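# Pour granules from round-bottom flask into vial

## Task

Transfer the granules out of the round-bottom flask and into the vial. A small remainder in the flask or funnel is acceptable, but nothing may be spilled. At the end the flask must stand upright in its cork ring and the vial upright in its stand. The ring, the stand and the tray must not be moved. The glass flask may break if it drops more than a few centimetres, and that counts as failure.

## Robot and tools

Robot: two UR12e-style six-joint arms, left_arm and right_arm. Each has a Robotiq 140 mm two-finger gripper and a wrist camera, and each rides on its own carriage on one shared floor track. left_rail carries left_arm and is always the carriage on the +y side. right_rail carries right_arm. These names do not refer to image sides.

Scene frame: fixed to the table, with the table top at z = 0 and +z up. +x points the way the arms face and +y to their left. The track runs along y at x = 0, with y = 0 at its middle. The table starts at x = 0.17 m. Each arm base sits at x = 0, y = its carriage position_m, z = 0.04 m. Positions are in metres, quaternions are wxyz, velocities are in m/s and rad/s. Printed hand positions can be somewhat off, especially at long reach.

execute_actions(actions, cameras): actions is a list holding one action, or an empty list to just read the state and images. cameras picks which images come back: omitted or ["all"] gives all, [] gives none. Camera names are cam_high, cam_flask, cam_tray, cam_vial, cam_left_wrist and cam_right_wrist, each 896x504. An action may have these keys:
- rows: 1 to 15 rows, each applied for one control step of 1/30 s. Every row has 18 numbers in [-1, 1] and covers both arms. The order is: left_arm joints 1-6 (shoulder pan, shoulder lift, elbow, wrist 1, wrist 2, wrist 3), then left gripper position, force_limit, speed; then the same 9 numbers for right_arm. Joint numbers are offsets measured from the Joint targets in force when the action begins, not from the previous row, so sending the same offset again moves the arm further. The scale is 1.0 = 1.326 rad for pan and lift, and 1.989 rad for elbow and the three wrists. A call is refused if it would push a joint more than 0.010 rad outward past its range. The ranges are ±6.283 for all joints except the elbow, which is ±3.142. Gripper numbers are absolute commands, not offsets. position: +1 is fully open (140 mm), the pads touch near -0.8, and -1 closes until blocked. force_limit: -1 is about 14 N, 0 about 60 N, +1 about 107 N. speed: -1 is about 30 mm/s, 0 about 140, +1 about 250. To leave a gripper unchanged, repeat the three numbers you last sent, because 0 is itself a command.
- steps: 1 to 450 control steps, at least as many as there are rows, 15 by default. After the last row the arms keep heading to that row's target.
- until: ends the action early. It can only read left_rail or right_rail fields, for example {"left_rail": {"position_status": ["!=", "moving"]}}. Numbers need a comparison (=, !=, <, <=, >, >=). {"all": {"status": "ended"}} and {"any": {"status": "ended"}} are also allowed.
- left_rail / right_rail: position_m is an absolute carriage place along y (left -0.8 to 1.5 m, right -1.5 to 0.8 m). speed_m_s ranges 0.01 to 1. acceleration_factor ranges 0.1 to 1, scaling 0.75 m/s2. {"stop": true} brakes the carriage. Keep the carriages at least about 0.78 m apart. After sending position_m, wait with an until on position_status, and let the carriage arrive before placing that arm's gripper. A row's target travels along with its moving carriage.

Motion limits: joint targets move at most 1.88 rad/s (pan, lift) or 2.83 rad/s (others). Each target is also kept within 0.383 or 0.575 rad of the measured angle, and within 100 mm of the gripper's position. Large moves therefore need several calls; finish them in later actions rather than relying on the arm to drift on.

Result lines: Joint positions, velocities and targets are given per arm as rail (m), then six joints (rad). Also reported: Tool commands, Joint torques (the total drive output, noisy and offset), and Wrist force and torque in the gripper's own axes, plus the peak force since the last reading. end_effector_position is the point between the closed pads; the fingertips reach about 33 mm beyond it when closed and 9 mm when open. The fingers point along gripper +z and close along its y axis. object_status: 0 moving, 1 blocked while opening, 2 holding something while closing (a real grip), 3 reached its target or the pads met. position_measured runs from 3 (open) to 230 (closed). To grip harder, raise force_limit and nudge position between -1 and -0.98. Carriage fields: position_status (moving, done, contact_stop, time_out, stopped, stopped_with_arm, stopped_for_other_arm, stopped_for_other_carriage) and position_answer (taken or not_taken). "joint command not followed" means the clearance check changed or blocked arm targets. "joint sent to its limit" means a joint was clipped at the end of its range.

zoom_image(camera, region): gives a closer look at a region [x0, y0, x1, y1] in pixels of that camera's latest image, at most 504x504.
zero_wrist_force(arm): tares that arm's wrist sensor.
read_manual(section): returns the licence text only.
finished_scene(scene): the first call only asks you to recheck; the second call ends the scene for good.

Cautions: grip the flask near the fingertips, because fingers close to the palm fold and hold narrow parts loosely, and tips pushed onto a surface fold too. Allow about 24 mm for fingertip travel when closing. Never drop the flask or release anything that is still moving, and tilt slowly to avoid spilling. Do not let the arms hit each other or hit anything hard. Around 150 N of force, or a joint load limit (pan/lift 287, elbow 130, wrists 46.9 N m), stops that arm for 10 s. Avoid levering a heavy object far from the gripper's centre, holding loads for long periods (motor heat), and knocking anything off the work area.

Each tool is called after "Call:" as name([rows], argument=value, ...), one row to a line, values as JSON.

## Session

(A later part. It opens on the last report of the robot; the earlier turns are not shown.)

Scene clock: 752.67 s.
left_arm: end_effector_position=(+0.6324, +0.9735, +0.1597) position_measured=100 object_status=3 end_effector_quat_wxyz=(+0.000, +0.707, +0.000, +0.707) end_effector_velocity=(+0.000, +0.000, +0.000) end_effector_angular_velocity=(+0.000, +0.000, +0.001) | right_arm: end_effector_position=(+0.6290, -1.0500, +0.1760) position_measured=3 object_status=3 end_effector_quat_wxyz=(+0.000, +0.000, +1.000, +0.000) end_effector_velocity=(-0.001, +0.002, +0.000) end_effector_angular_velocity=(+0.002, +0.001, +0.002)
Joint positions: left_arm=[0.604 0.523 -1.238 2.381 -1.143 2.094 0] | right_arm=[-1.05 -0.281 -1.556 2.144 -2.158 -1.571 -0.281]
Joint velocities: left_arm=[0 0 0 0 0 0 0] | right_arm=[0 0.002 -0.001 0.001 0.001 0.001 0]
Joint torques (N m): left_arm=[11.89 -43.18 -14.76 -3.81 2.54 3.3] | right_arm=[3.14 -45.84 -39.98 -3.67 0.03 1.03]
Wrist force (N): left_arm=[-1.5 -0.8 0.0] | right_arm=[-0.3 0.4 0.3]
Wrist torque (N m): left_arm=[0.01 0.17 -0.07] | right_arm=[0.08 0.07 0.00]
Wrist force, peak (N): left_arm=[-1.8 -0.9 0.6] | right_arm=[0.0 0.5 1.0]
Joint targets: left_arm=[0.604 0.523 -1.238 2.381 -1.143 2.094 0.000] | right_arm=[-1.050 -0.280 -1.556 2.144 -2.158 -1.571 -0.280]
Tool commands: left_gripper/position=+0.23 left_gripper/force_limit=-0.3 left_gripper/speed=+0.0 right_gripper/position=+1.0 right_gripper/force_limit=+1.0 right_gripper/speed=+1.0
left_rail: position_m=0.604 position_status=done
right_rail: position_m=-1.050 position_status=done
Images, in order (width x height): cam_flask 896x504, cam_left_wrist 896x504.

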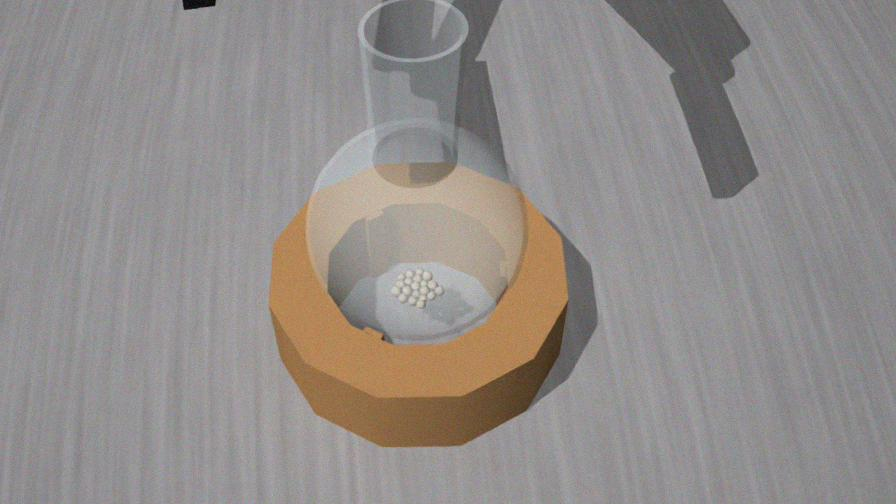

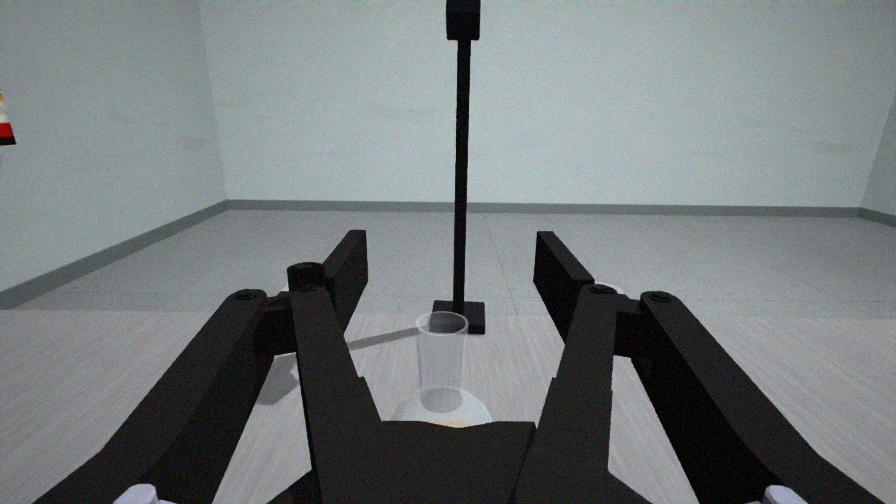

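Call:
execute_actions([
  {"left_rail": {"position_m": 0.608, "speed_m_s": 0.05}, "steps": 30, "until": {"left_rail": {"position_status": ["!=", "moving"]}}},
], cameras=["cam_high", "cam_left_wrist", "cam_flask"])

Scene clock: 768.23 s.
left_arm: end_effector_position=(+0.6324, +0.9776, +0.1597) position_measured=100 object_status=3 end_effector_quat_wxyz=(+0.000, +0.707, +0.000, +0.707) end_effector_velocity=(+0.000, +0.001, +0.000) end_effector_angular_velocity=(+0.001, +0.000, +0.002) | right_arm: end_effector_position=(+0.6290, -1.0500, +0.1760) position_measured=3 object_status=3 end_effector_quat_wxyz=(+0.000, +0.000, +1.000, +0.000) end_effector_velocity=(+0.000, +0.001, +0.001) end_effector_angular_velocity=(+0.000, -0.001, +0.001)
Joint positions: left_arm=[0.608 0.523 -1.238 2.381 -1.143 2.094 0] | right_arm=[-1.05 -0.281 -1.556 2.144 -2.158 -1.571 -0.281]
Joint velocities: left_arm=[0 0 0 0 0 -0.002 0.001] | right_arm=[0 0.001 -0.002 0 0.001 0 0]
Joint torques (N m): left_arm=[10.71 -42.75 -21.9 -2.86 2.28 3.04] | right_arm=[2.36 -41.52 -39.83 -4.09 0.32 1.14]
Wrist force (N): left_arm=[-1.1 -0.8 0.7] | right_arm=[0.1 0.3 0.7]
Wrist torque (N m): left_arm=[0.02 0.09 -0.06] | right_arm=[0.07 -0.02 0.01]
Wrist force, peak (N): left_arm=[-1.5 -1.9 0.7] | right_arm=[-0.5 0.6 0.8]
Joint targets: left_arm=[0.608 0.523 -1.238 2.381 -1.143 2.094 0.000] | right_arm=[-1.050 -0.280 -1.556 2.144 -2.158 -1.571 -0.280]
Tool commands: left_gripper/position=+0.23 left_gripper/force_limit=-0.3 left_gripper/speed=+0.0 right_gripper/position=+1.0 right_gripper/force_limit=+1.0 right_gripper/speed=+1.0
left_rail: position_m=0.608 speed_m_s=0.05 position_status=done
right_rail: position_m=-1.050 position_status=done
Images, in order (width x height): cam_high 896x504, cam_flask 896x504, cam_left_wrist 896x504.

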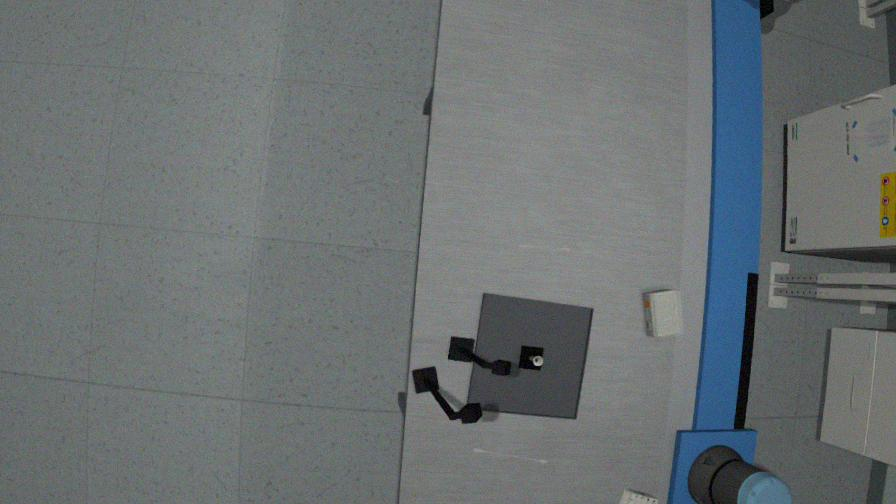

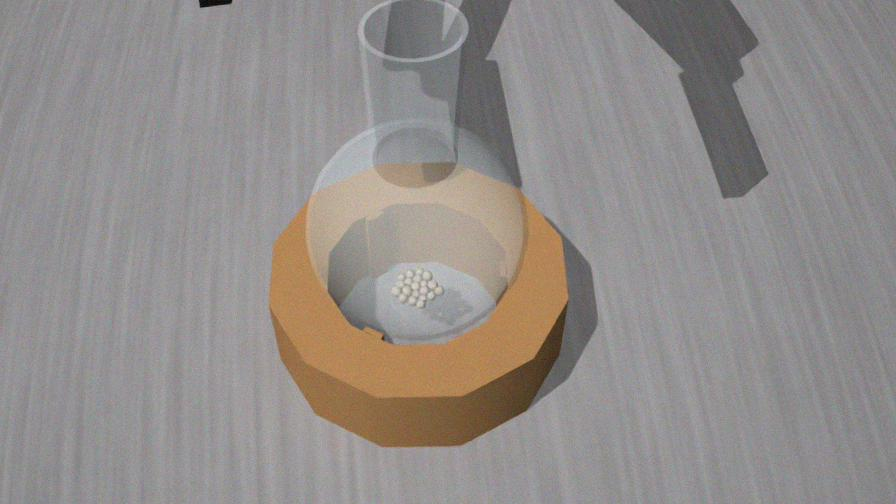

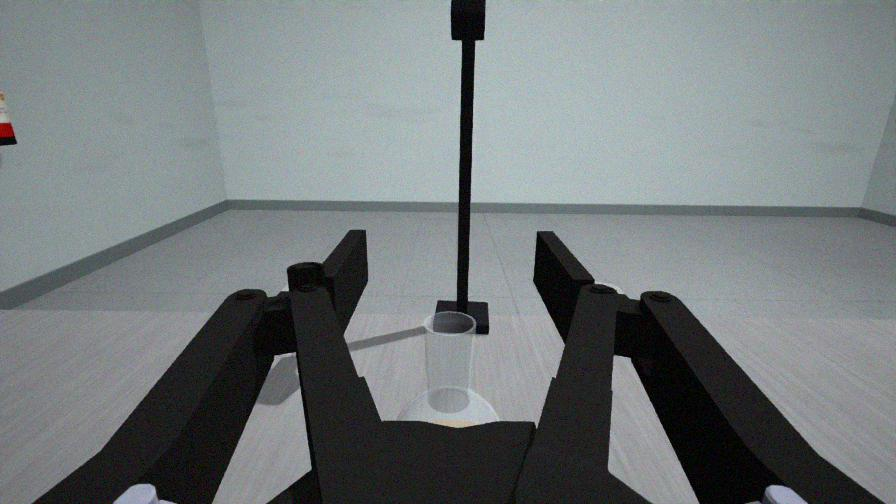

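Call:
execute_actions(actions=[], cameras=["cam_tray", "cam_vial", "cam_right_wrist"])

Scene clock: 789.87 s.
left_arm: end_effector_position=(+0.6324, +0.9775, +0.1597) position_measured=100 object_status=3 end_effector_quat_wxyz=(+0.000, +0.707, +0.000, +0.707) end_effector_velocity=(-0.001, -0.001, -0.001) end_effector_angular_velocity=(+0.001, +0.002, -0.001) | right_arm: end_effector_position=(+0.6290, -1.0500, +0.1760) position_measured=3 object_status=3 end_effector_quat_wxyz=(+0.000, +0.000, +1.000, +0.000) end_effector_velocity=(+0.000, -0.002, +0.000) end_effector_angular_velocity=(+0.001, +0.000, -0.003)
Joint positions: left_arm=[0.608 0.523 -1.238 2.381 -1.143 2.094 0] | right_arm=[-1.05 -0.281 -1.556 2.144 -2.158 -1.571 -0.281]
Joint velocities: left_arm=[0 0 0 0.001 0 0.001 0.002] | right_arm=[0 -0.003 0 0 0 0.001 0]
Joint torques (N m): left_arm=[9.74 -47.39 -28.88 -1.57 2.05 3.14] | right_arm=[1.35 -40.58 -40.38 -4.16 0.18 1.23]
Wrist force (N): left_arm=[-1.2 -0.7 0.7] | right_arm=[0.0 0.3 0.6]
Wrist torque (N m): left_arm=[0.03 0.12 -0.06] | right_arm=[0.07 0.01 0.01]
Wrist force, peak (N): left_arm=[-2.0 -0.7 0.8] | right_arm=[-0.4 0.6 0.8]
Joint targets: left_arm=[0.608 0.523 -1.238 2.381 -1.143 2.094 0.000] | right_arm=[-1.050 -0.280 -1.556 2.144 -2.158 -1.571 -0.280]
Tool commands: left_gripper/position=+0.23 left_gripper/force_limit=-0.3 left_gripper/speed=+0.0 right_gripper/position=+1.0 right_gripper/force_limit=+1.0 right_gripper/speed=+1.0
left_rail: position_m=0.608 speed_m_s=0.05 position_status=done
right_rail: position_m=-1.050 position_status=done
Images, in order (width x height): cam_tray 896x504, cam_vial 896x504, cam_right_wrist 896x504.

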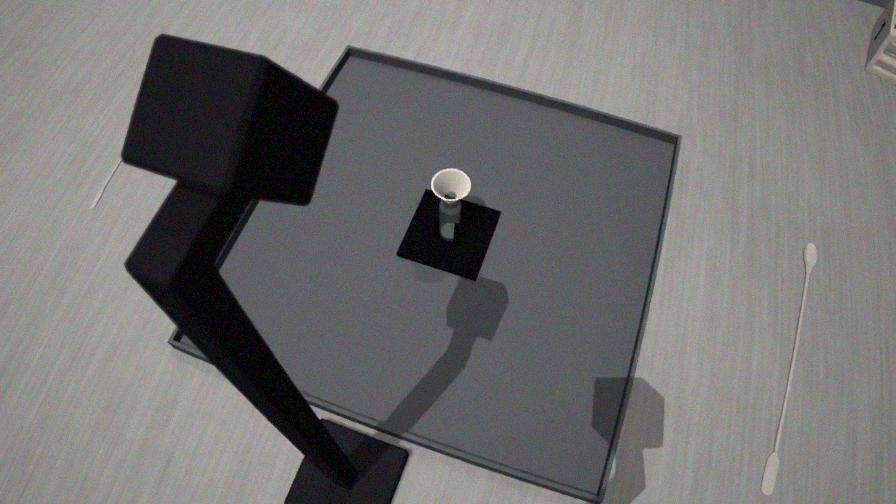

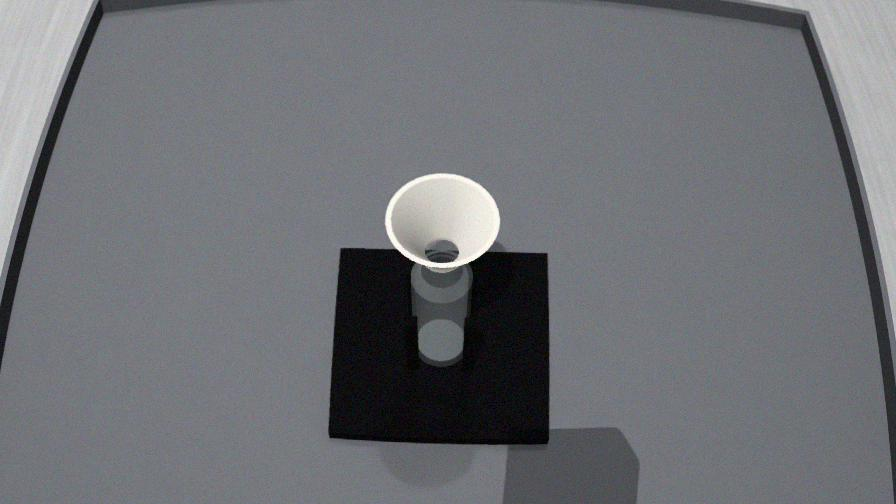

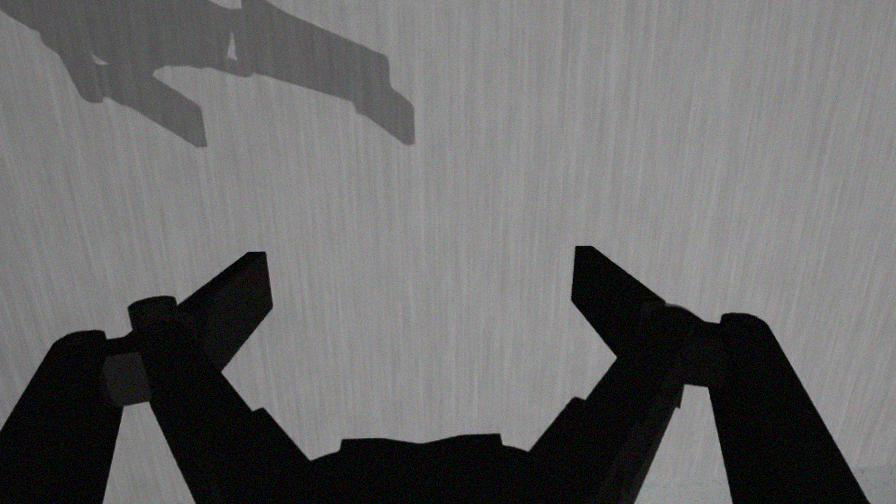

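Call:
zoom_image(camera="cam_tray", region=[796, 0, 896, 100])

Call:
execute_actions(actions=[], cameras=["cam_high"])

Call:
zoom_image(camera="cam_high", region=[560, 404, 760, 504])

Scaled by 5.040 from the camera's 896x504 image, which has a finer 1280x720 frame.

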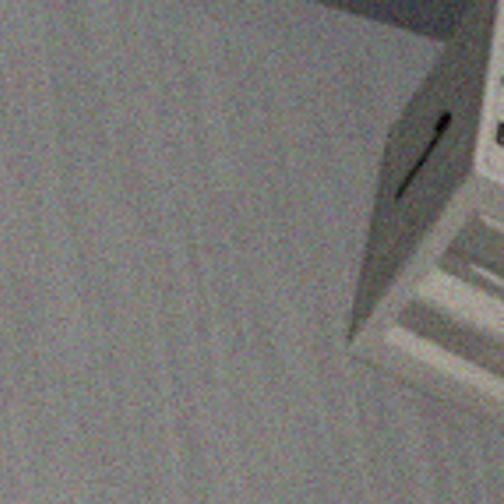

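Scene clock: 833.57 s.
left_arm: end_effector_position=(+0.6324, +0.9775, +0.1597) position_measured=100 object_status=3 end_effector_quat_wxyz=(+0.000, +0.707, +0.000, +0.707) end_effector_velocity=(+0.000, +0.000, +0.000) end_effector_angular_velocity=(+0.000, +0.000, +0.001) | right_arm: end_effector_position=(+0.6290, -1.0500, +0.1760) position_measured=3 object_status=3 end_effector_quat_wxyz=(+0.000, +0.000, +1.000, +0.000) end_effector_velocity=(+0.000, +0.000, +0.000) end_effector_angular_velocity=(+0.000, +0.000, +0.000)
Joint positions: left_arm=[0.608 0.523 -1.238 2.381 -1.143 2.094 0] | right_arm=[-1.05 -0.281 -1.556 2.144 -2.158 -1.571 -0.281]
Joint velocities: left_arm=[0 0 0 0 0 0 0] | right_arm=[0 0.001 0 0 0 0 0.001]
Joint torques (N m): left_arm=[7.58 -51.94 -30.78 -1.58 1.73 3.35] | right_arm=[1.1 -44.89 -40.79 -3.82 0.42 1.04]
Wrist force (N): left_arm=[-1.6 -0.8 0.6] | right_arm=[-0.2 0.3 0.6]
Wrist torque (N m): left_arm=[0.03 0.22 -0.06] | right_arm=[0.06 0.06 0.00]
Wrist force, peak (N): left_arm=[-1.5 -0.9 1.1] | right_arm=[-0.5 0.4 0.8]
Joint targets: left_arm=[0.608 0.523 -1.238 2.381 -1.143 2.094 0.000] | right_arm=[-1.050 -0.280 -1.556 2.144 -2.158 -1.571 -0.280]
Tool commands: left_gripper/position=+0.23 left_gripper/force_limit=-0.3 left_gripper/speed=+0.0 right_gripper/position=+1.0 right_gripper/force_limit=+1.0 right_gripper/speed=+1.0
left_rail: position_m=0.608 speed_m_s=0.05 position_status=done
right_rail: position_m=-1.050 position_status=done
Images, in order (width x height): cam_high 896x504.

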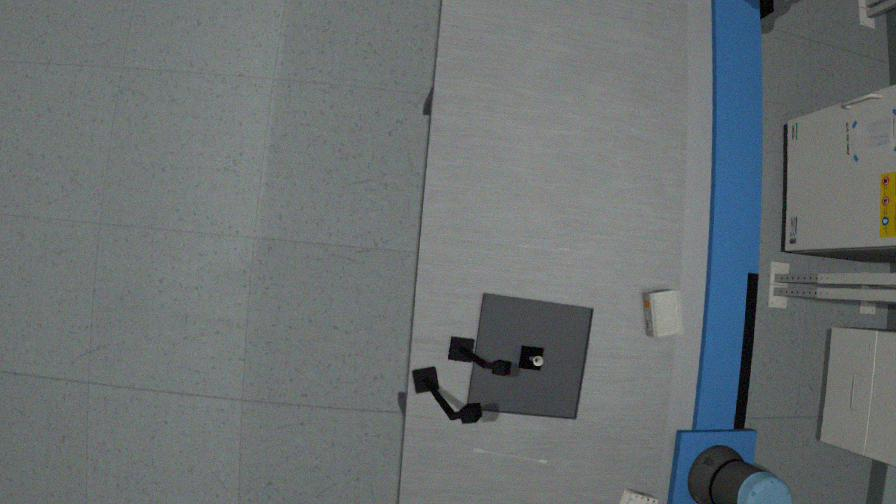

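Scaled by 2.520 from the camera's 896x504 image, which has a finer 1280x720 frame.

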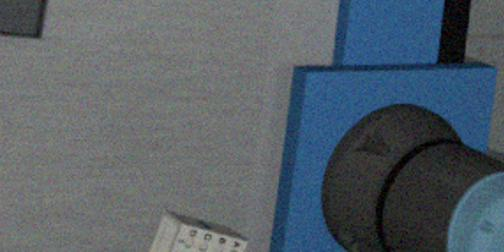

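Call:
execute_actions([
  {"rows": [[0,-0.00404,-0.00119,0.00388,0,0,0.23,-0.3,0,0,0,0,0,0,0,1,1,1],[0,-0.01544,-0.00456,0.01485,0,0,0.23,-0.3,0,0,0,0,0,0,0,1,1,1],[0,-0.03305,-0.00975,0.03178,0,0,0.23,-0.3,0,0,0,0,0,0,0,1,1,1],[0,-0.05573,-0.01644,0.0536,0,0,0.23,-0.3,0,0,0,0,0,0,0,1,1,1],[0,-0.08239,-0.02431,0.07924,0,0,0.23,-0.3,0,0,0,0,0,0,0,1,1,1],[0,-0.11185,-0.033,0.10756,0,0,0.23,-0.3,0,0,0,0,0,0,0,1,1,1],[0,-0.14308,-0.04222,0.1376,0,0,0.23,-0.3,0,0,0,0,0,0,0,1,1,1],[0,-0.17467,-0.05153,0.16798,0,0,0.23,-0.3,0,0,0,0,0,0,0,1,1,1],[0,-0.2059,-0.06075,0.19802,0,0,0.23,-0.3,0,0,0,0,0,0,0,1,1,1],[0,-0.23536,-0.06944,0.22634,0,0,0.23,-0.3,0,0,0,0,0,0,0,1,1,1],[0,-0.26202,-0.07731,0.25198,0,0,0.23,-0.3,0,0,0,0,0,0,0,1,1,1],[0,-0.2847,-0.084,0.2738,0,0,0.23,-0.3,0,0,0,0,0,0,0,1,1,1],[0,-0.30231,-0.08919,0.29073,0,0,0.23,-0.3,0,0,0,0,0,0,0,1,1,1],[0,-0.31371,-0.09256,0.3017,0,0,0.23,-0.3,0,0,0,0,0,0,0,1,1,1],[0,-0.31775,-0.09375,0.30558,0,0,0.23,-0.3,0,0,0,0,0,0,0,1,1,1]], "steps": 27},
], cameras=["cam_left_wrist"])

Scene clock: 954.90 s.
left_arm: end_effector_position=(+0.6326, +0.9777, +0.4193) position_measured=100 object_status=3 end_effector_quat_wxyz=(+0.000, +0.707, +0.000, +0.707) end_effector_velocity=(+0.000, -0.001, +0.001) end_effector_angular_velocity=(-0.002, +0.000, -0.001) | right_arm: end_effector_position=(+0.6290, -1.0500, +0.1760) position_measured=3 object_status=3 end_effector_quat_wxyz=(+0.000, +0.000, +1.000, +0.000) end_effector_velocity=(+0.000, +0.001, +0.001) end_effector_angular_velocity=(+0.001, -0.001, +0.001)
Joint positions: left_arm=[0.608 0.523 -1.659 2.194 -0.535 2.094 0] | right_arm=[-1.05 -0.281 -1.556 2.144 -2.158 -1.571 -0.281]
Joint velocities: left_arm=[0 0 -0.002 0 0.003 0.001 -0.002] | right_arm=[0 0.002 -0.001 -0.001 0.001 0.001 0.001]
Joint torques (N m): left_arm=[6.67 -47.13 -53.01 -1.16 1.57 3.04] | right_arm=[1.89 -44.97 -39.85 -4.07 0.76 1.04]
Wrist force (N): left_arm=[-1.0 -0.9 1.1] | right_arm=[-0.1 0.1 0.5]
Wrist torque (N m): left_arm=[-0.01 0.10 -0.04] | right_arm=[0.02 0.02 0.00]
Wrist force, peak (N): left_arm=[-5.8 -0.4 -0.6] | right_arm=[-0.5 0.5 0.7]
Joint targets: left_arm=[0.608 0.523 -1.659 2.194 -0.535 2.094 0.000] | right_arm=[-1.050 -0.280 -1.556 2.144 -2.158 -1.571 -0.280]
left_rail: position_m=0.608 speed_m_s=0.05 position_status=done
right_rail: position_m=-1.050 position_status=done
Images, in order (width x height): cam_left_wrist 896x504.

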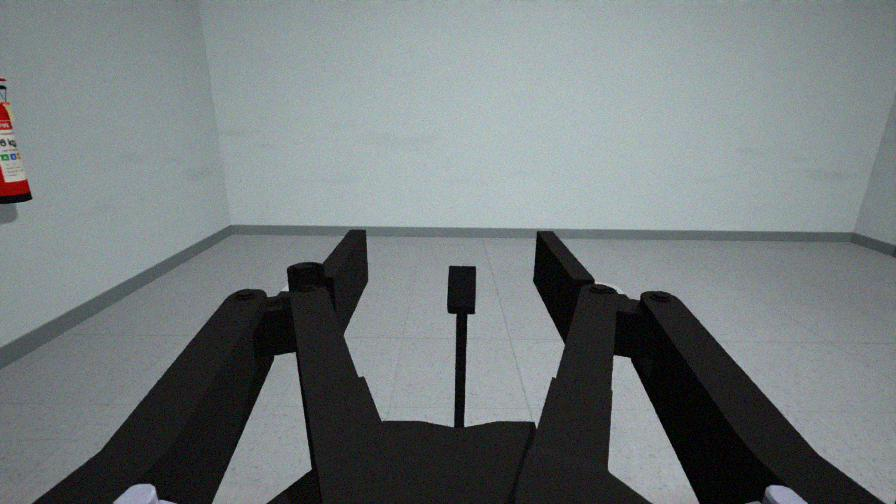

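Call:
execute_actions([
  {"rows": [[0,-0.00065,-0.00062,0.00886,-0.00334,0,0.23,-0.3,0,0,0,0,0,0,0,1,1,1],[0,-0.00249,-0.00239,0.0339,-0.01279,0,0.23,-0.3,0,0,0,0,0,0,0,1,1,1],[0,-0.00533,-0.00511,0.07255,-0.02738,0,0.23,-0.3,0,0,0,0,0,0,0,1,1,1],[0,-0.00899,-0.00862,0.12235,-0.04617,0,0.23,-0.3,0,0,0,0,0,0,0,1,1,1],[0,-0.0133,-0.01274,0.18088,-0.06826,0,0.23,-0.3,0,0,0,0,0,0,0,1,1,1],[0,-0.01805,-0.0173,0.24554,-0.09266,0,0.23,-0.3,0,0,0,0,0,0,0,1,1,1],[0,-0.02309,-0.02213,0.31412,-0.11854,0,0.23,-0.3,0,0,0,0,0,0,0,1,1,1],[0,-0.02819,-0.02701,0.38345,-0.14471,0,0.23,-0.3,0,0,0,0,0,0,0,1,1,1],[0,-0.03323,-0.03184,0.45203,-0.17059,0,0.23,-0.3,0,0,0,0,0,0,0,1,1,1],[0,-0.03798,-0.0364,0.51669,-0.19499,0,0.23,-0.3,0,0,0,0,0,0,0,1,1,1],[0,-0.04229,-0.04052,0.57522,-0.21708,0,0.23,-0.3,0,0,0,0,0,0,0,1,1,1],[0,-0.04595,-0.04403,0.62502,-0.23587,0,0.23,-0.3,0,0,0,0,0,0,0,1,1,1],[0,-0.04879,-0.04675,0.66367,-0.25046,0,0.23,-0.3,0,0,0,0,0,0,0,1,1,1],[0,-0.05063,-0.04852,0.68871,-0.25991,0,0.23,-0.3,0,0,0,0,0,0,0,1,1,1],[0,-0.05128,-0.04914,0.69757,-0.26325,0,0.23,-0.3,0,0,0,0,0,0,0,1,1,1]], "steps": 30},
], cameras=["cam_left_wrist"])

Scene clock: 993.47 s.
left_arm: end_effector_position=(+0.2954, +0.9796, +0.2584) position_measured=100 object_status=3 end_effector_quat_wxyz=(-0.045, +0.951, +0.255, +0.168) end_effector_velocity=(-0.001, +0.000, +0.000) end_effector_angular_velocity=(-0.001, +0.002, +0.000) | right_arm: end_effector_position=(+0.6290, -1.0500, +0.1760) position_measured=3 object_status=3 end_effector_quat_wxyz=(+0.000, +0.000, +1.000, +0.000) end_effector_velocity=(+0.000, +0.000, +0.000) end_effector_angular_velocity=(+0.000, -0.001, +0.000)
Joint positions: left_arm=[0.608 0.523 -1.727 2.097 0.852 1.571 0] | right_arm=[-1.05 -0.281 -1.556 2.144 -2.158 -1.571 -0.281]
Joint velocities: left_arm=[0 0 0 -0.001 0.003 -0.001 0] | right_arm=[0 0 0 0 -0.001 0.001 0]
Joint torques (N m): left_arm=[5.3 -38.6 -49.21 5.07 -2.27 3.12] | right_arm=[0.87 -44.11 -39.38 -4.07 -0.04 1.49]
Wrist force (N): left_arm=[-0.8 -0.7 0.2] | right_arm=[-0.1 0.3 0.7]
Wrist torque (N m): left_arm=[-0.18 0.19 0.04] | right_arm=[0.06 0.03 0.01]
Wrist force, peak (N): left_arm=[0.4 -1.2 3.5] | right_arm=[0.1 0.2 1.1]
Joint targets: left_arm=[0.608 0.523 -1.727 2.097 0.852 1.571 0.000] | right_arm=[-1.050 -0.280 -1.556 2.144 -2.158 -1.571 -0.280]
left_rail: position_m=0.608 speed_m_s=0.05 position_status=done
right_rail: position_m=-1.050 position_status=done
Images, in order (width x height): cam_left_wrist 896x504.

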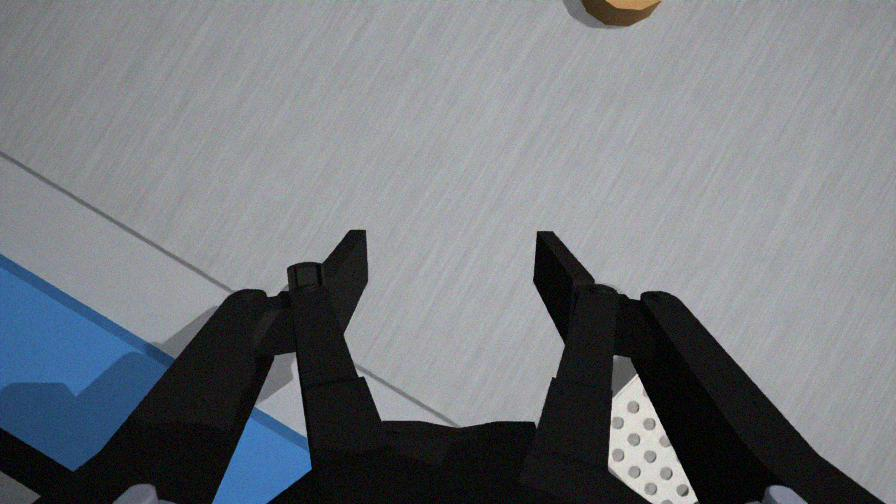

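Call:
execute_actions(actions=[], cameras=["cam_high"])

Call:
zoom_image(camera="cam_high", region=[440, 260, 720, 420])

Call:
zoom_image(camera="cam_high", region=[620, 270, 700, 350])

Scene clock: 1047.40 s.
left_arm: end_effector_position=(+0.2953, +0.9796, +0.2585) position_measured=100 object_status=3 end_effector_quat_wxyz=(-0.045, +0.951, +0.255, +0.168) end_effector_velocity=(+0.000, +0.000, +0.000) end_effector_angular_velocity=(-0.001, +0.001, +0.002) | right_arm: end_effector_position=(+0.6290, -1.0500, +0.1760) position_measured=3 object_status=3 end_effector_quat_wxyz=(+0.000, +0.000, +1.000, +0.000) end_effector_velocity=(+0.000, +0.001, +0.000) end_effector_angular_velocity=(+0.001, +0.000, +0.002)
Joint positions: left_arm=[0.608 0.523 -1.727 2.097 0.852 1.571 0] | right_arm=[-1.05 -0.281 -1.556 2.144 -2.158 -1.571 -0.281]
Joint velocities: left_arm=[0 0 0 0 0 -0.001 -0.002] | right_arm=[0 0.002 0 -0.001 0.001 0.001 0]
Joint torques (N m): left_arm=[3.2 -38.51 -42.78 4.75 -2.35 2.96] | right_arm=[3.66 -45.31 -38.83 -4.19 0.04 1.28]
Wrist force (N): left_arm=[-0.6 -0.5 0.2] | right_arm=[-0.1 0.4 0.4]
Wrist torque (N m): left_arm=[-0.15 0.14 0.05] | right_arm=[0.09 0.02 0.01]
Wrist force, peak (N): left_arm=[-1.1 -0.9 0.3] | right_arm=[0.0 0.6 0.8]
Joint targets: left_arm=[0.608 0.523 -1.727 2.097 0.852 1.571 0.000] | right_arm=[-1.050 -0.280 -1.556 2.144 -2.158 -1.571 -0.280]
Tool commands: left_gripper/position=+0.23 left_gripper/force_limit=-0.3 left_gripper/speed=+0.0 right_gripper/position=+1.0 right_gripper/force_limit=+1.0 right_gripper/speed=+1.0
left_rail: position_m=0.608 speed_m_s=0.05 position_status=done
right_rail: position_m=-1.050 position_status=done
Images, in order (width x height): cam_high 896x504.

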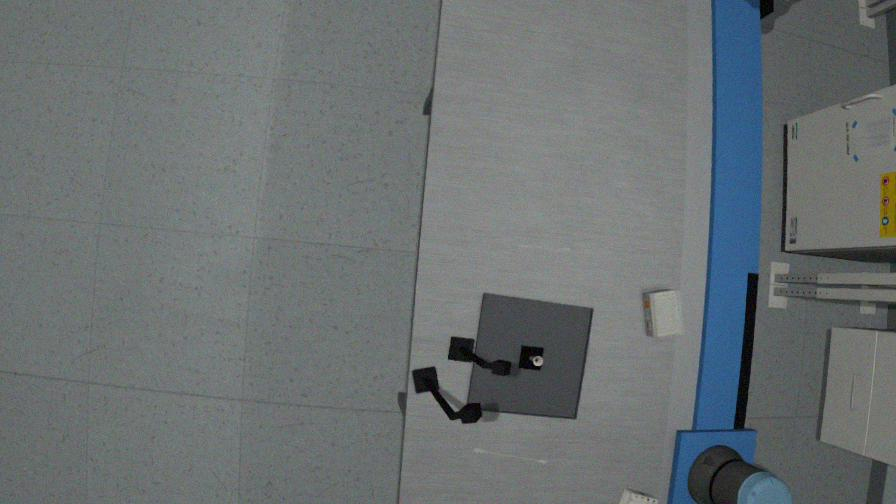

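Scaled by 1.800 from the camera's 896x504 image, which has a finer 1280x720 frame.

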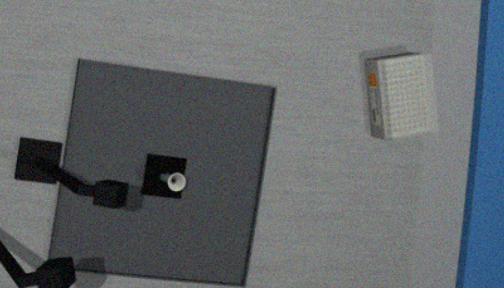

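Scaled by 6.300 from the camera's 896x504 image, which has a finer 1280x720 frame.

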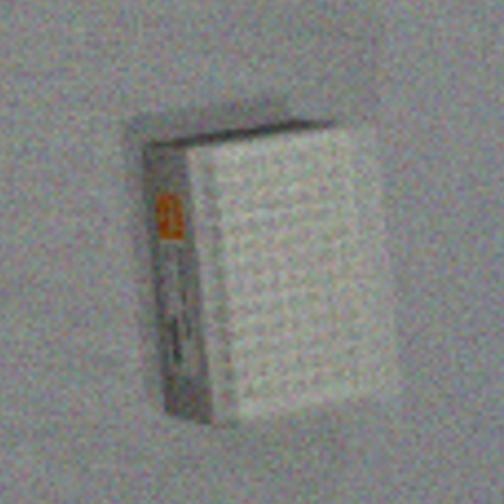

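Call:
execute_actions([
  {"rows": [[0,0.00297,0.00157,-0.01135,0.00334,0,0.23,-0.3,0,0,0,0,0,0,0,1,1,1],[0,0.01135,0.00599,-0.04344,0.01279,0,0.23,-0.3,0,0,0,0,0,0,0,1,1,1],[0,0.02429,0.01282,-0.09295,0.02738,0,0.23,-0.3,0,0,0,0,0,0,0,1,1,1],[0,0.04097,0.02162,-0.15676,0.04617,0,0.23,-0.3,0,0,0,0,0,0,0,1,1,1],[0,0.06056,0.03197,-0.23175,0.06826,0,0.23,-0.3,0,0,0,0,0,0,0,1,1,1],[0,0.08221,0.04339,-0.3146,0.09266,0,0.23,-0.3,0,0,0,0,0,0,0,1,1,1],[0,0.10517,0.05551,-0.40245,0.11854,0,0.23,-0.3,0,0,0,0,0,0,0,1,1,1],[0,0.12839,0.06777,-0.49129,0.14471,0,0.23,-0.3,0,0,0,0,0,0,0,1,1,1],[0,0.15135,0.07989,-0.57914,0.17059,0,0.23,-0.3,0,0,0,0,0,0,0,1,1,1],[0,0.173,0.09131,-0.66199,0.19499,0,0.23,-0.3,0,0,0,0,0,0,0,1,1,1],[0,0.19259,0.10166,-0.73698,0.21708,0,0.23,-0.3,0,0,0,0,0,0,0,1,1,1],[0,0.20927,0.11046,-0.80079,0.23587,0,0.23,-0.3,0,0,0,0,0,0,0,1,1,1],[0,0.22221,0.11729,-0.8503,0.25046,0,0.23,-0.3,0,0,0,0,0,0,0,1,1,1],[0,0.23059,0.12171,-0.88239,0.25991,0,0.23,-0.3,0,0,0,0,0,0,0,1,1,1],[0,0.23356,0.12328,-0.89374,0.26325,0,0.23,-0.3,0,0,0,0,0,0,0,1,1,1]], "steps": 32},
], cameras=["cam_left_wrist"])

Scene clock: 1110.40 s.
left_arm: end_effector_position=(+0.6329, +0.9778, +0.2502) position_measured=100 object_status=3 end_effector_quat_wxyz=(+0.000, +0.707, +0.000, +0.707) end_effector_velocity=(+0.000, +0.000, +0.001) end_effector_angular_velocity=(+0.002, -0.003, +0.000) | right_arm: end_effector_position=(+0.6290, -1.0500, +0.1760) position_measured=3 object_status=3 end_effector_quat_wxyz=(+0.000, +0.000, +1.000, +0.000) end_effector_velocity=(-0.001, -0.001, -0.002) end_effector_angular_velocity=(+0.001, +0.003, -0.002)
Joint positions: left_arm=[0.608 0.523 -1.417 2.342 -0.925 2.094 0] | right_arm=[-1.05 -0.281 -1.556 2.144 -2.158 -1.571 -0.281]
Joint velocities: left_arm=[0 0 0 0 -0.004 0 0] | right_arm=[0 -0.002 0.002 0.001 0 0 0]
Joint torques (N m): left_arm=[1.52 -34.3 -16.91 -4.94 2.83 3.1] | right_arm=[4.9 -41.58 -39.13 -4.16 0.18 1.23]
Wrist force (N): left_arm=[-1.3 -0.9 0.0] | right_arm=[-0.1 0.3 0.5]
Wrist torque (N m): left_arm=[0.01 0.13 -0.02] | right_arm=[0.06 0.04 0.00]
Wrist force, peak (N): left_arm=[-7.3 0.2 3.0] | right_arm=[-0.5 0.1 0.9]
Joint targets: left_arm=[0.608 0.523 -1.417 2.342 -0.925 2.094 0.000] | right_arm=[-1.050 -0.280 -1.556 2.144 -2.158 -1.571 -0.280]
left_rail: position_m=0.608 speed_m_s=0.05 position_status=done
right_rail: position_m=-1.050 position_status=done
Images, in order (width x height): cam_left_wrist 896x504.

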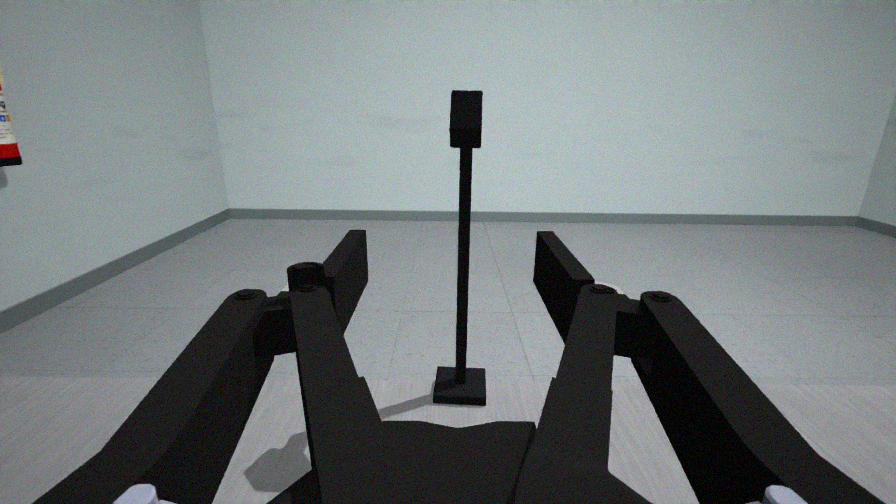

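Call:
execute_actions([
  {"rows": [[0,0.00172,0.00024,-0.00139,0,0,0.23,-0.3,0,0,0,0,0,0,0,1,1,1],[0,0.00658,0.00093,-0.00532,0,0,0.23,-0.3,0,0,0,0,0,0,0,1,1,1],[0,0.01409,0.00199,-0.01138,0,0,0.23,-0.3,0,0,0,0,0,0,0,1,1,1],[0,0.02376,0.00335,-0.01919,0,0,0.23,-0.3,0,0,0,0,0,0,0,1,1,1],[0,0.03512,0.00496,-0.02837,0,0,0.23,-0.3,0,0,0,0,0,0,0,1,1,1],[0,0.04767,0.00673,-0.03851,0,0,0.23,-0.3,0,0,0,0,0,0,0,1,1,1],[0,0.06099,0.00861,-0.04926,0,0,0.23,-0.3,0,0,0,0,0,0,0,1,1,1],[0,0.07445,0.0105,-0.06014,0,0,0.23,-0.3,0,0,0,0,0,0,0,1,1,1],[0,0.08777,0.01238,-0.07089,0,0,0.23,-0.3,0,0,0,0,0,0,0,1,1,1],[0,0.10032,0.01415,-0.08103,0,0,0.23,-0.3,0,0,0,0,0,0,0,1,1,1],[0,0.11168,0.01576,-0.09021,0,0,0.23,-0.3,0,0,0,0,0,0,0,1,1,1],[0,0.12135,0.01712,-0.09802,0,0,0.23,-0.3,0,0,0,0,0,0,0,1,1,1],[0,0.12886,0.01818,-0.10408,0,0,0.23,-0.3,0,0,0,0,0,0,0,1,1,1],[0,0.13372,0.01887,-0.10801,0,0,0.23,-0.3,0,0,0,0,0,0,0,1,1,1],[0,0.13544,0.01911,-0.1094,0,0,0.23,-0.3,0,0,0,0,0,0,0,1,1,1]], "steps": 27},
], cameras=["cam_left_wrist", "cam_flask"])

Scene clock: 1135.80 s.
left_arm: end_effector_position=(+0.6329, +0.9779, +0.1605) position_measured=100 object_status=3 end_effector_quat_wxyz=(+0.000, +0.707, +0.000, +0.707) end_effector_velocity=(+0.000, +0.000, -0.001) end_effector_angular_velocity=(-0.001, +0.000, -0.001) | right_arm: end_effector_position=(+0.6290, -1.0500, +0.1760) position_measured=3 object_status=3 end_effector_quat_wxyz=(+0.000, +0.000, +1.000, +0.000) end_effector_velocity=(+0.000, +0.001, +0.000) end_effector_angular_velocity=(+0.001, +0.000, +0.001)
Joint positions: left_arm=[0.608 0.523 -1.238 2.38 -1.142 2.094 0] | right_arm=[-1.05 -0.281 -1.556 2.144 -2.158 -1.571 -0.281]
Joint velocities: left_arm=[0 0 0.003 0 -0.003 0.001 -0.001] | right_arm=[0 0.001 0.001 0 0 0.001 0]
Joint torques (N m): left_arm=[0.47 -39.3 -8.13 -4 2.24 2.83] | right_arm=[3.22 -43.79 -39.11 -3.81 -0.21 1.7]
Wrist force (N): left_arm=[-1.6 -0.6 0.5] | right_arm=[-0.2 0.4 0.5]
Wrist torque (N m): left_arm=[0.06 0.19 -0.06] | right_arm=[0.08 0.05 0.00]
Wrist force, peak (N): left_arm=[-3.0 -0.7 0.5] | right_arm=[-0.4 0.7 0.8]
Joint targets: left_arm=[0.608 0.523 -1.238 2.380 -1.143 2.094 0.000] | right_arm=[-1.050 -0.280 -1.556 2.144 -2.158 -1.571 -0.280]
left_rail: position_m=0.608 speed_m_s=0.05 position_status=done
right_rail: position_m=-1.050 position_status=done
Images, in order (width x height): cam_flask 896x504, cam_left_wrist 896x504.

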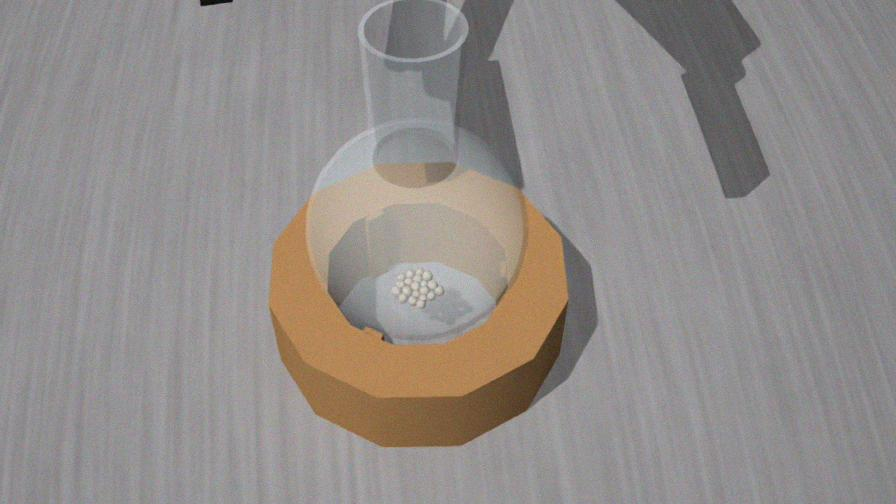

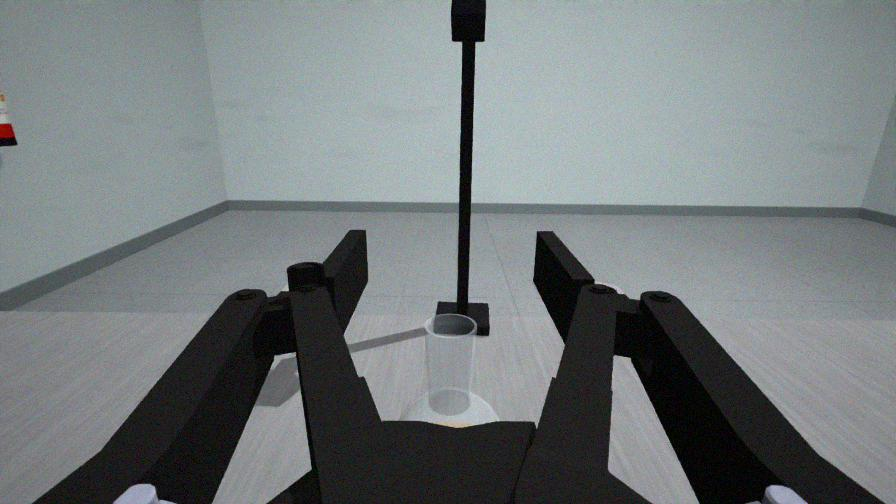

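Call:
execute_actions([
  {"rows": [[0,0.00135,0.00005,-0.00094,0,0,0.23,-0.3,0,0,0,0,0,0,0,1,1,1],[0,0.00515,0.00018,-0.00359,0,0,0.23,-0.3,0,0,0,0,0,0,0,1,1,1],[0,0.01103,0.00039,-0.00769,0,0,0.23,-0.3,0,0,0,0,0,0,0,1,1,1],[0,0.0186,0.00065,-0.01296,0,0,0.23,-0.3,0,0,0,0,0,0,0,1,1,1],[0,0.02749,0.00096,-0.01916,0,0,0.23,-0.3,0,0,0,0,0,0,0,1,1,1],[0,0.03732,0.00131,-0.02602,0,0,0.23,-0.3,0,0,0,0,0,0,0,1,1,1],[0,0.04775,0.00168,-0.03328,0,0,0.23,-0.3,0,0,0,0,0,0,0,1,1,1],[0,0.05828,0.00204,-0.04063,0,0,0.23,-0.3,0,0,0,0,0,0,0,1,1,1],[0,0.06871,0.00241,-0.04789,0,0,0.23,-0.3,0,0,0,0,0,0,0,1,1,1],[0,0.07854,0.00276,-0.05475,0,0,0.23,-0.3,0,0,0,0,0,0,0,1,1,1],[0,0.08743,0.00307,-0.06095,0,0,0.23,-0.3,0,0,0,0,0,0,0,1,1,1],[0,0.095,0.00333,-0.06622,0,0,0.23,-0.3,0,0,0,0,0,0,0,1,1,1],[0,0.10088,0.00354,-0.07032,0,0,0.23,-0.3,0,0,0,0,0,0,0,1,1,1],[0,0.10468,0.00367,-0.07297,0,0,0.23,-0.3,0,0,0,0,0,0,0,1,1,1],[0,0.10603,0.00372,-0.07391,0,0,0.23,-0.3,0,0,0,0,0,0,0,1,1,1]], "steps": 27},
], cameras=["cam_left_wrist", "cam_flask"])

Scene clock: 1170.90 s.
left_arm: end_effector_position=(+0.6328, +0.9778, +0.0970) position_measured=100 object_status=3 end_effector_quat_wxyz=(+0.000, +0.707, +0.000, +0.707) end_effector_velocity=(+0.000, +0.000, -0.001) end_effector_angular_velocity=(+0.003, +0.000, +0.000) | right_arm: end_effector_position=(+0.6290, -1.0500, +0.1760) position_measured=3 object_status=3 end_effector_quat_wxyz=(+0.000, +0.000, +1.000, +0.000) end_effector_velocity=(-0.001, +0.000, -0.002) end_effector_angular_velocity=(+0.001, +0.004, +0.000)
Joint positions: left_arm=[0.608 0.523 -1.097 2.387 -1.289 2.094 0] | right_arm=[-1.05 -0.281 -1.556 2.144 -2.158 -1.571 -0.281]
Joint velocities: left_arm=[0 0 0.003 0 -0.003 0 0.003] | right_arm=[0 0 0.002 0.001 0.001 -0.001 0]
Joint torques (N m): left_arm=[-0.86 -47.74 -2.24 -5.37 2.27 3.01] | right_arm=[2.99 -45.49 -40.61 -3.98 0.08 1.65]
Wrist force (N): left_arm=[-1.2 -0.7 0.7] | right_arm=[-0.5 0.3 0.9]
Wrist torque (N m): left_arm=[0.04 0.11 -0.03] | right_arm=[0.07 0.10 0.00]
Wrist force, peak (N): left_arm=[-2.8 -0.5 0.2] | right_arm=[0.0 0.5 1.0]
Joint targets: left_arm=[0.608 0.523 -1.097 2.387 -1.290 2.094 0.000] | right_arm=[-1.050 -0.280 -1.556 2.144 -2.158 -1.571 -0.280]
left_rail: position_m=0.608 speed_m_s=0.05 position_status=done
right_rail: position_m=-1.050 position_status=done
Images, in order (width x height): cam_flask 896x504, cam_left_wrist 896x504.

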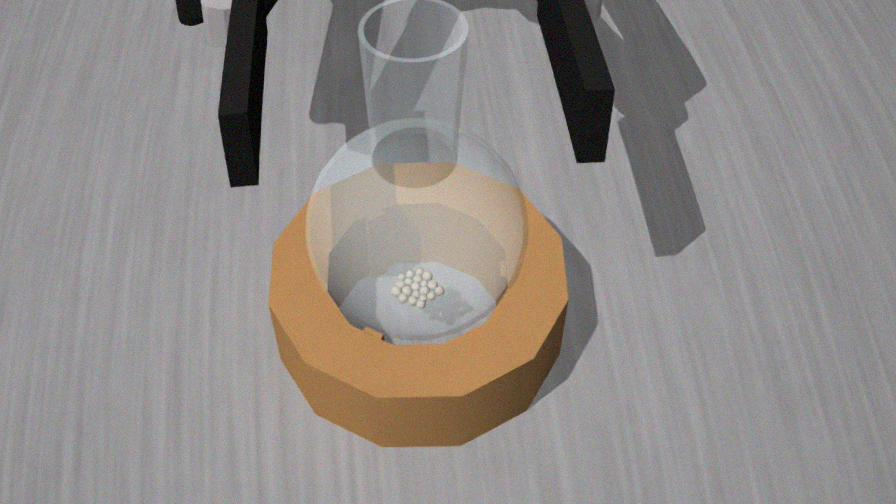

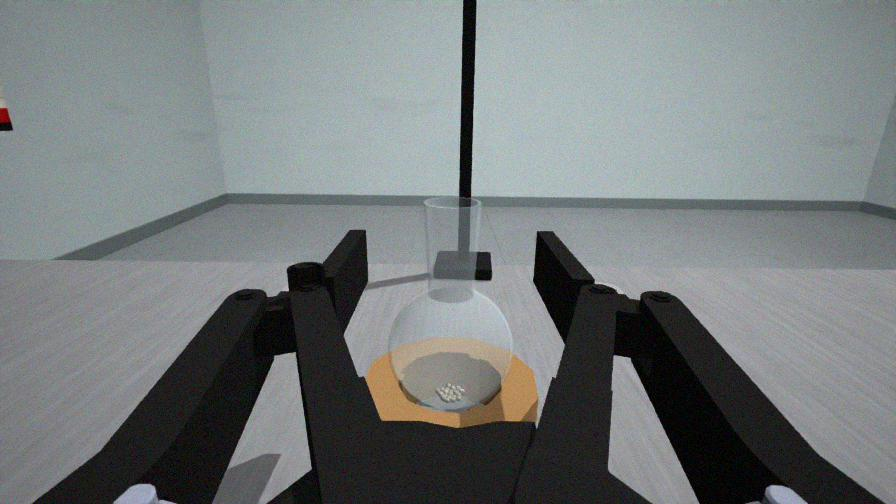

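Call:
execute_actions([
  {"rows": [[0,0,0,0,0,0,-1,-0.3,-0.8,0,0,0,0,0,0,1,1,1]], "steps": 45},
], cameras=["cam_left_wrist", "cam_flask"])

Scene clock: 1189.47 s.
left_arm: end_effector_position=(+0.6328, +0.9778, +0.0968) position_measured=198 object_status=2 end_effector_quat_wxyz=(+0.000, +0.707, +0.000, +0.707) end_effector_velocity=(-0.001, +0.000, +0.000) end_effector_angular_velocity=(-0.002, +0.001, +0.000) | right_arm: end_effector_position=(+0.6290, -1.0500, +0.1760) position_measured=3 object_status=3 end_effector_quat_wxyz=(+0.000, +0.000, +1.000, +0.000) end_effector_velocity=(+0.001, +0.002, +0.000) end_effector_angular_velocity=(+0.001, -0.001, +0.003)
Joint positions: left_arm=[0.608 0.523 -1.097 2.387 -1.29 2.094 0] | right_arm=[-1.05 -0.281 -1.556 2.144 -2.158 -1.571 -0.281]
Joint velocities: left_arm=[0 0.001 0 0 0.001 0 -0.002] | right_arm=[0 0.003 0 -0.001 0 0.001 0]
Joint torques (N m): left_arm=[-2.86 -47.39 -13.9 -3.04 1.88 3.05] | right_arm=[0.87 -44.72 -39.91 -3.85 -0.26 1.84]
Wrist force (N): left_arm=[-1.3 -1.1 0.3] | right_arm=[-0.3 0.1 0.6]
Wrist torque (N m): left_arm=[-0.04 0.14 -0.03] | right_arm=[0.03 0.07 0.00]
Wrist force, peak (N): left_arm=[-2.0 -0.6 0.6] | right_arm=[-0.3 0.5 0.7]
Joint targets: left_arm=[0.608 0.523 -1.097 2.387 -1.290 2.094 0.000] | right_arm=[-1.050 -0.280 -1.556 2.144 -2.158 -1.571 -0.280]
left_rail: position_m=0.608 speed_m_s=0.05 position_status=done
right_rail: position_m=-1.050 position_status=done
Images, in order (width x height): cam_flask 896x504, cam_left_wrist 896x504.

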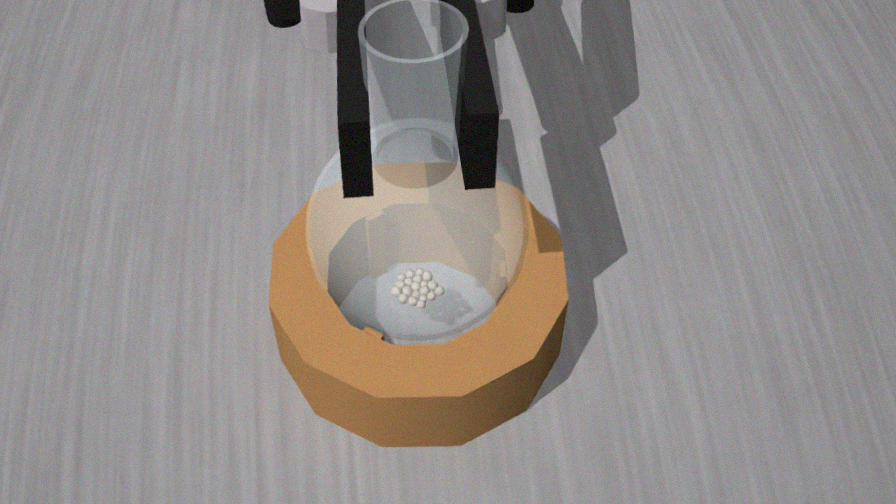

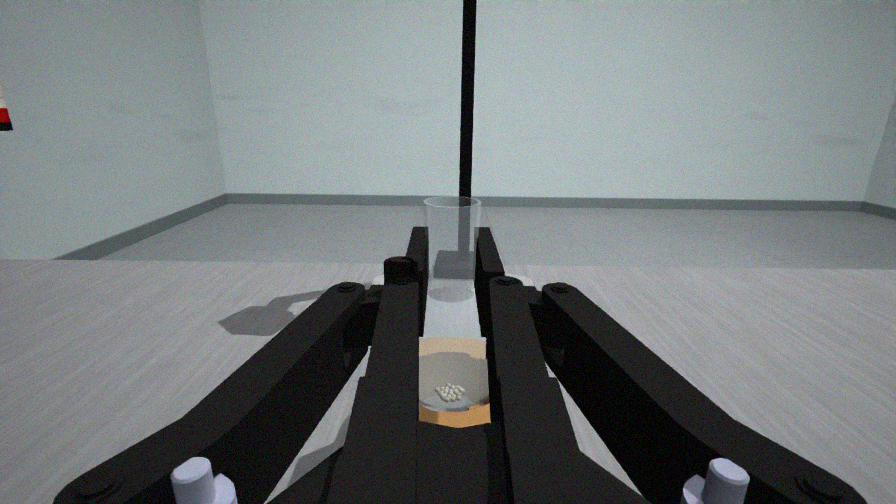

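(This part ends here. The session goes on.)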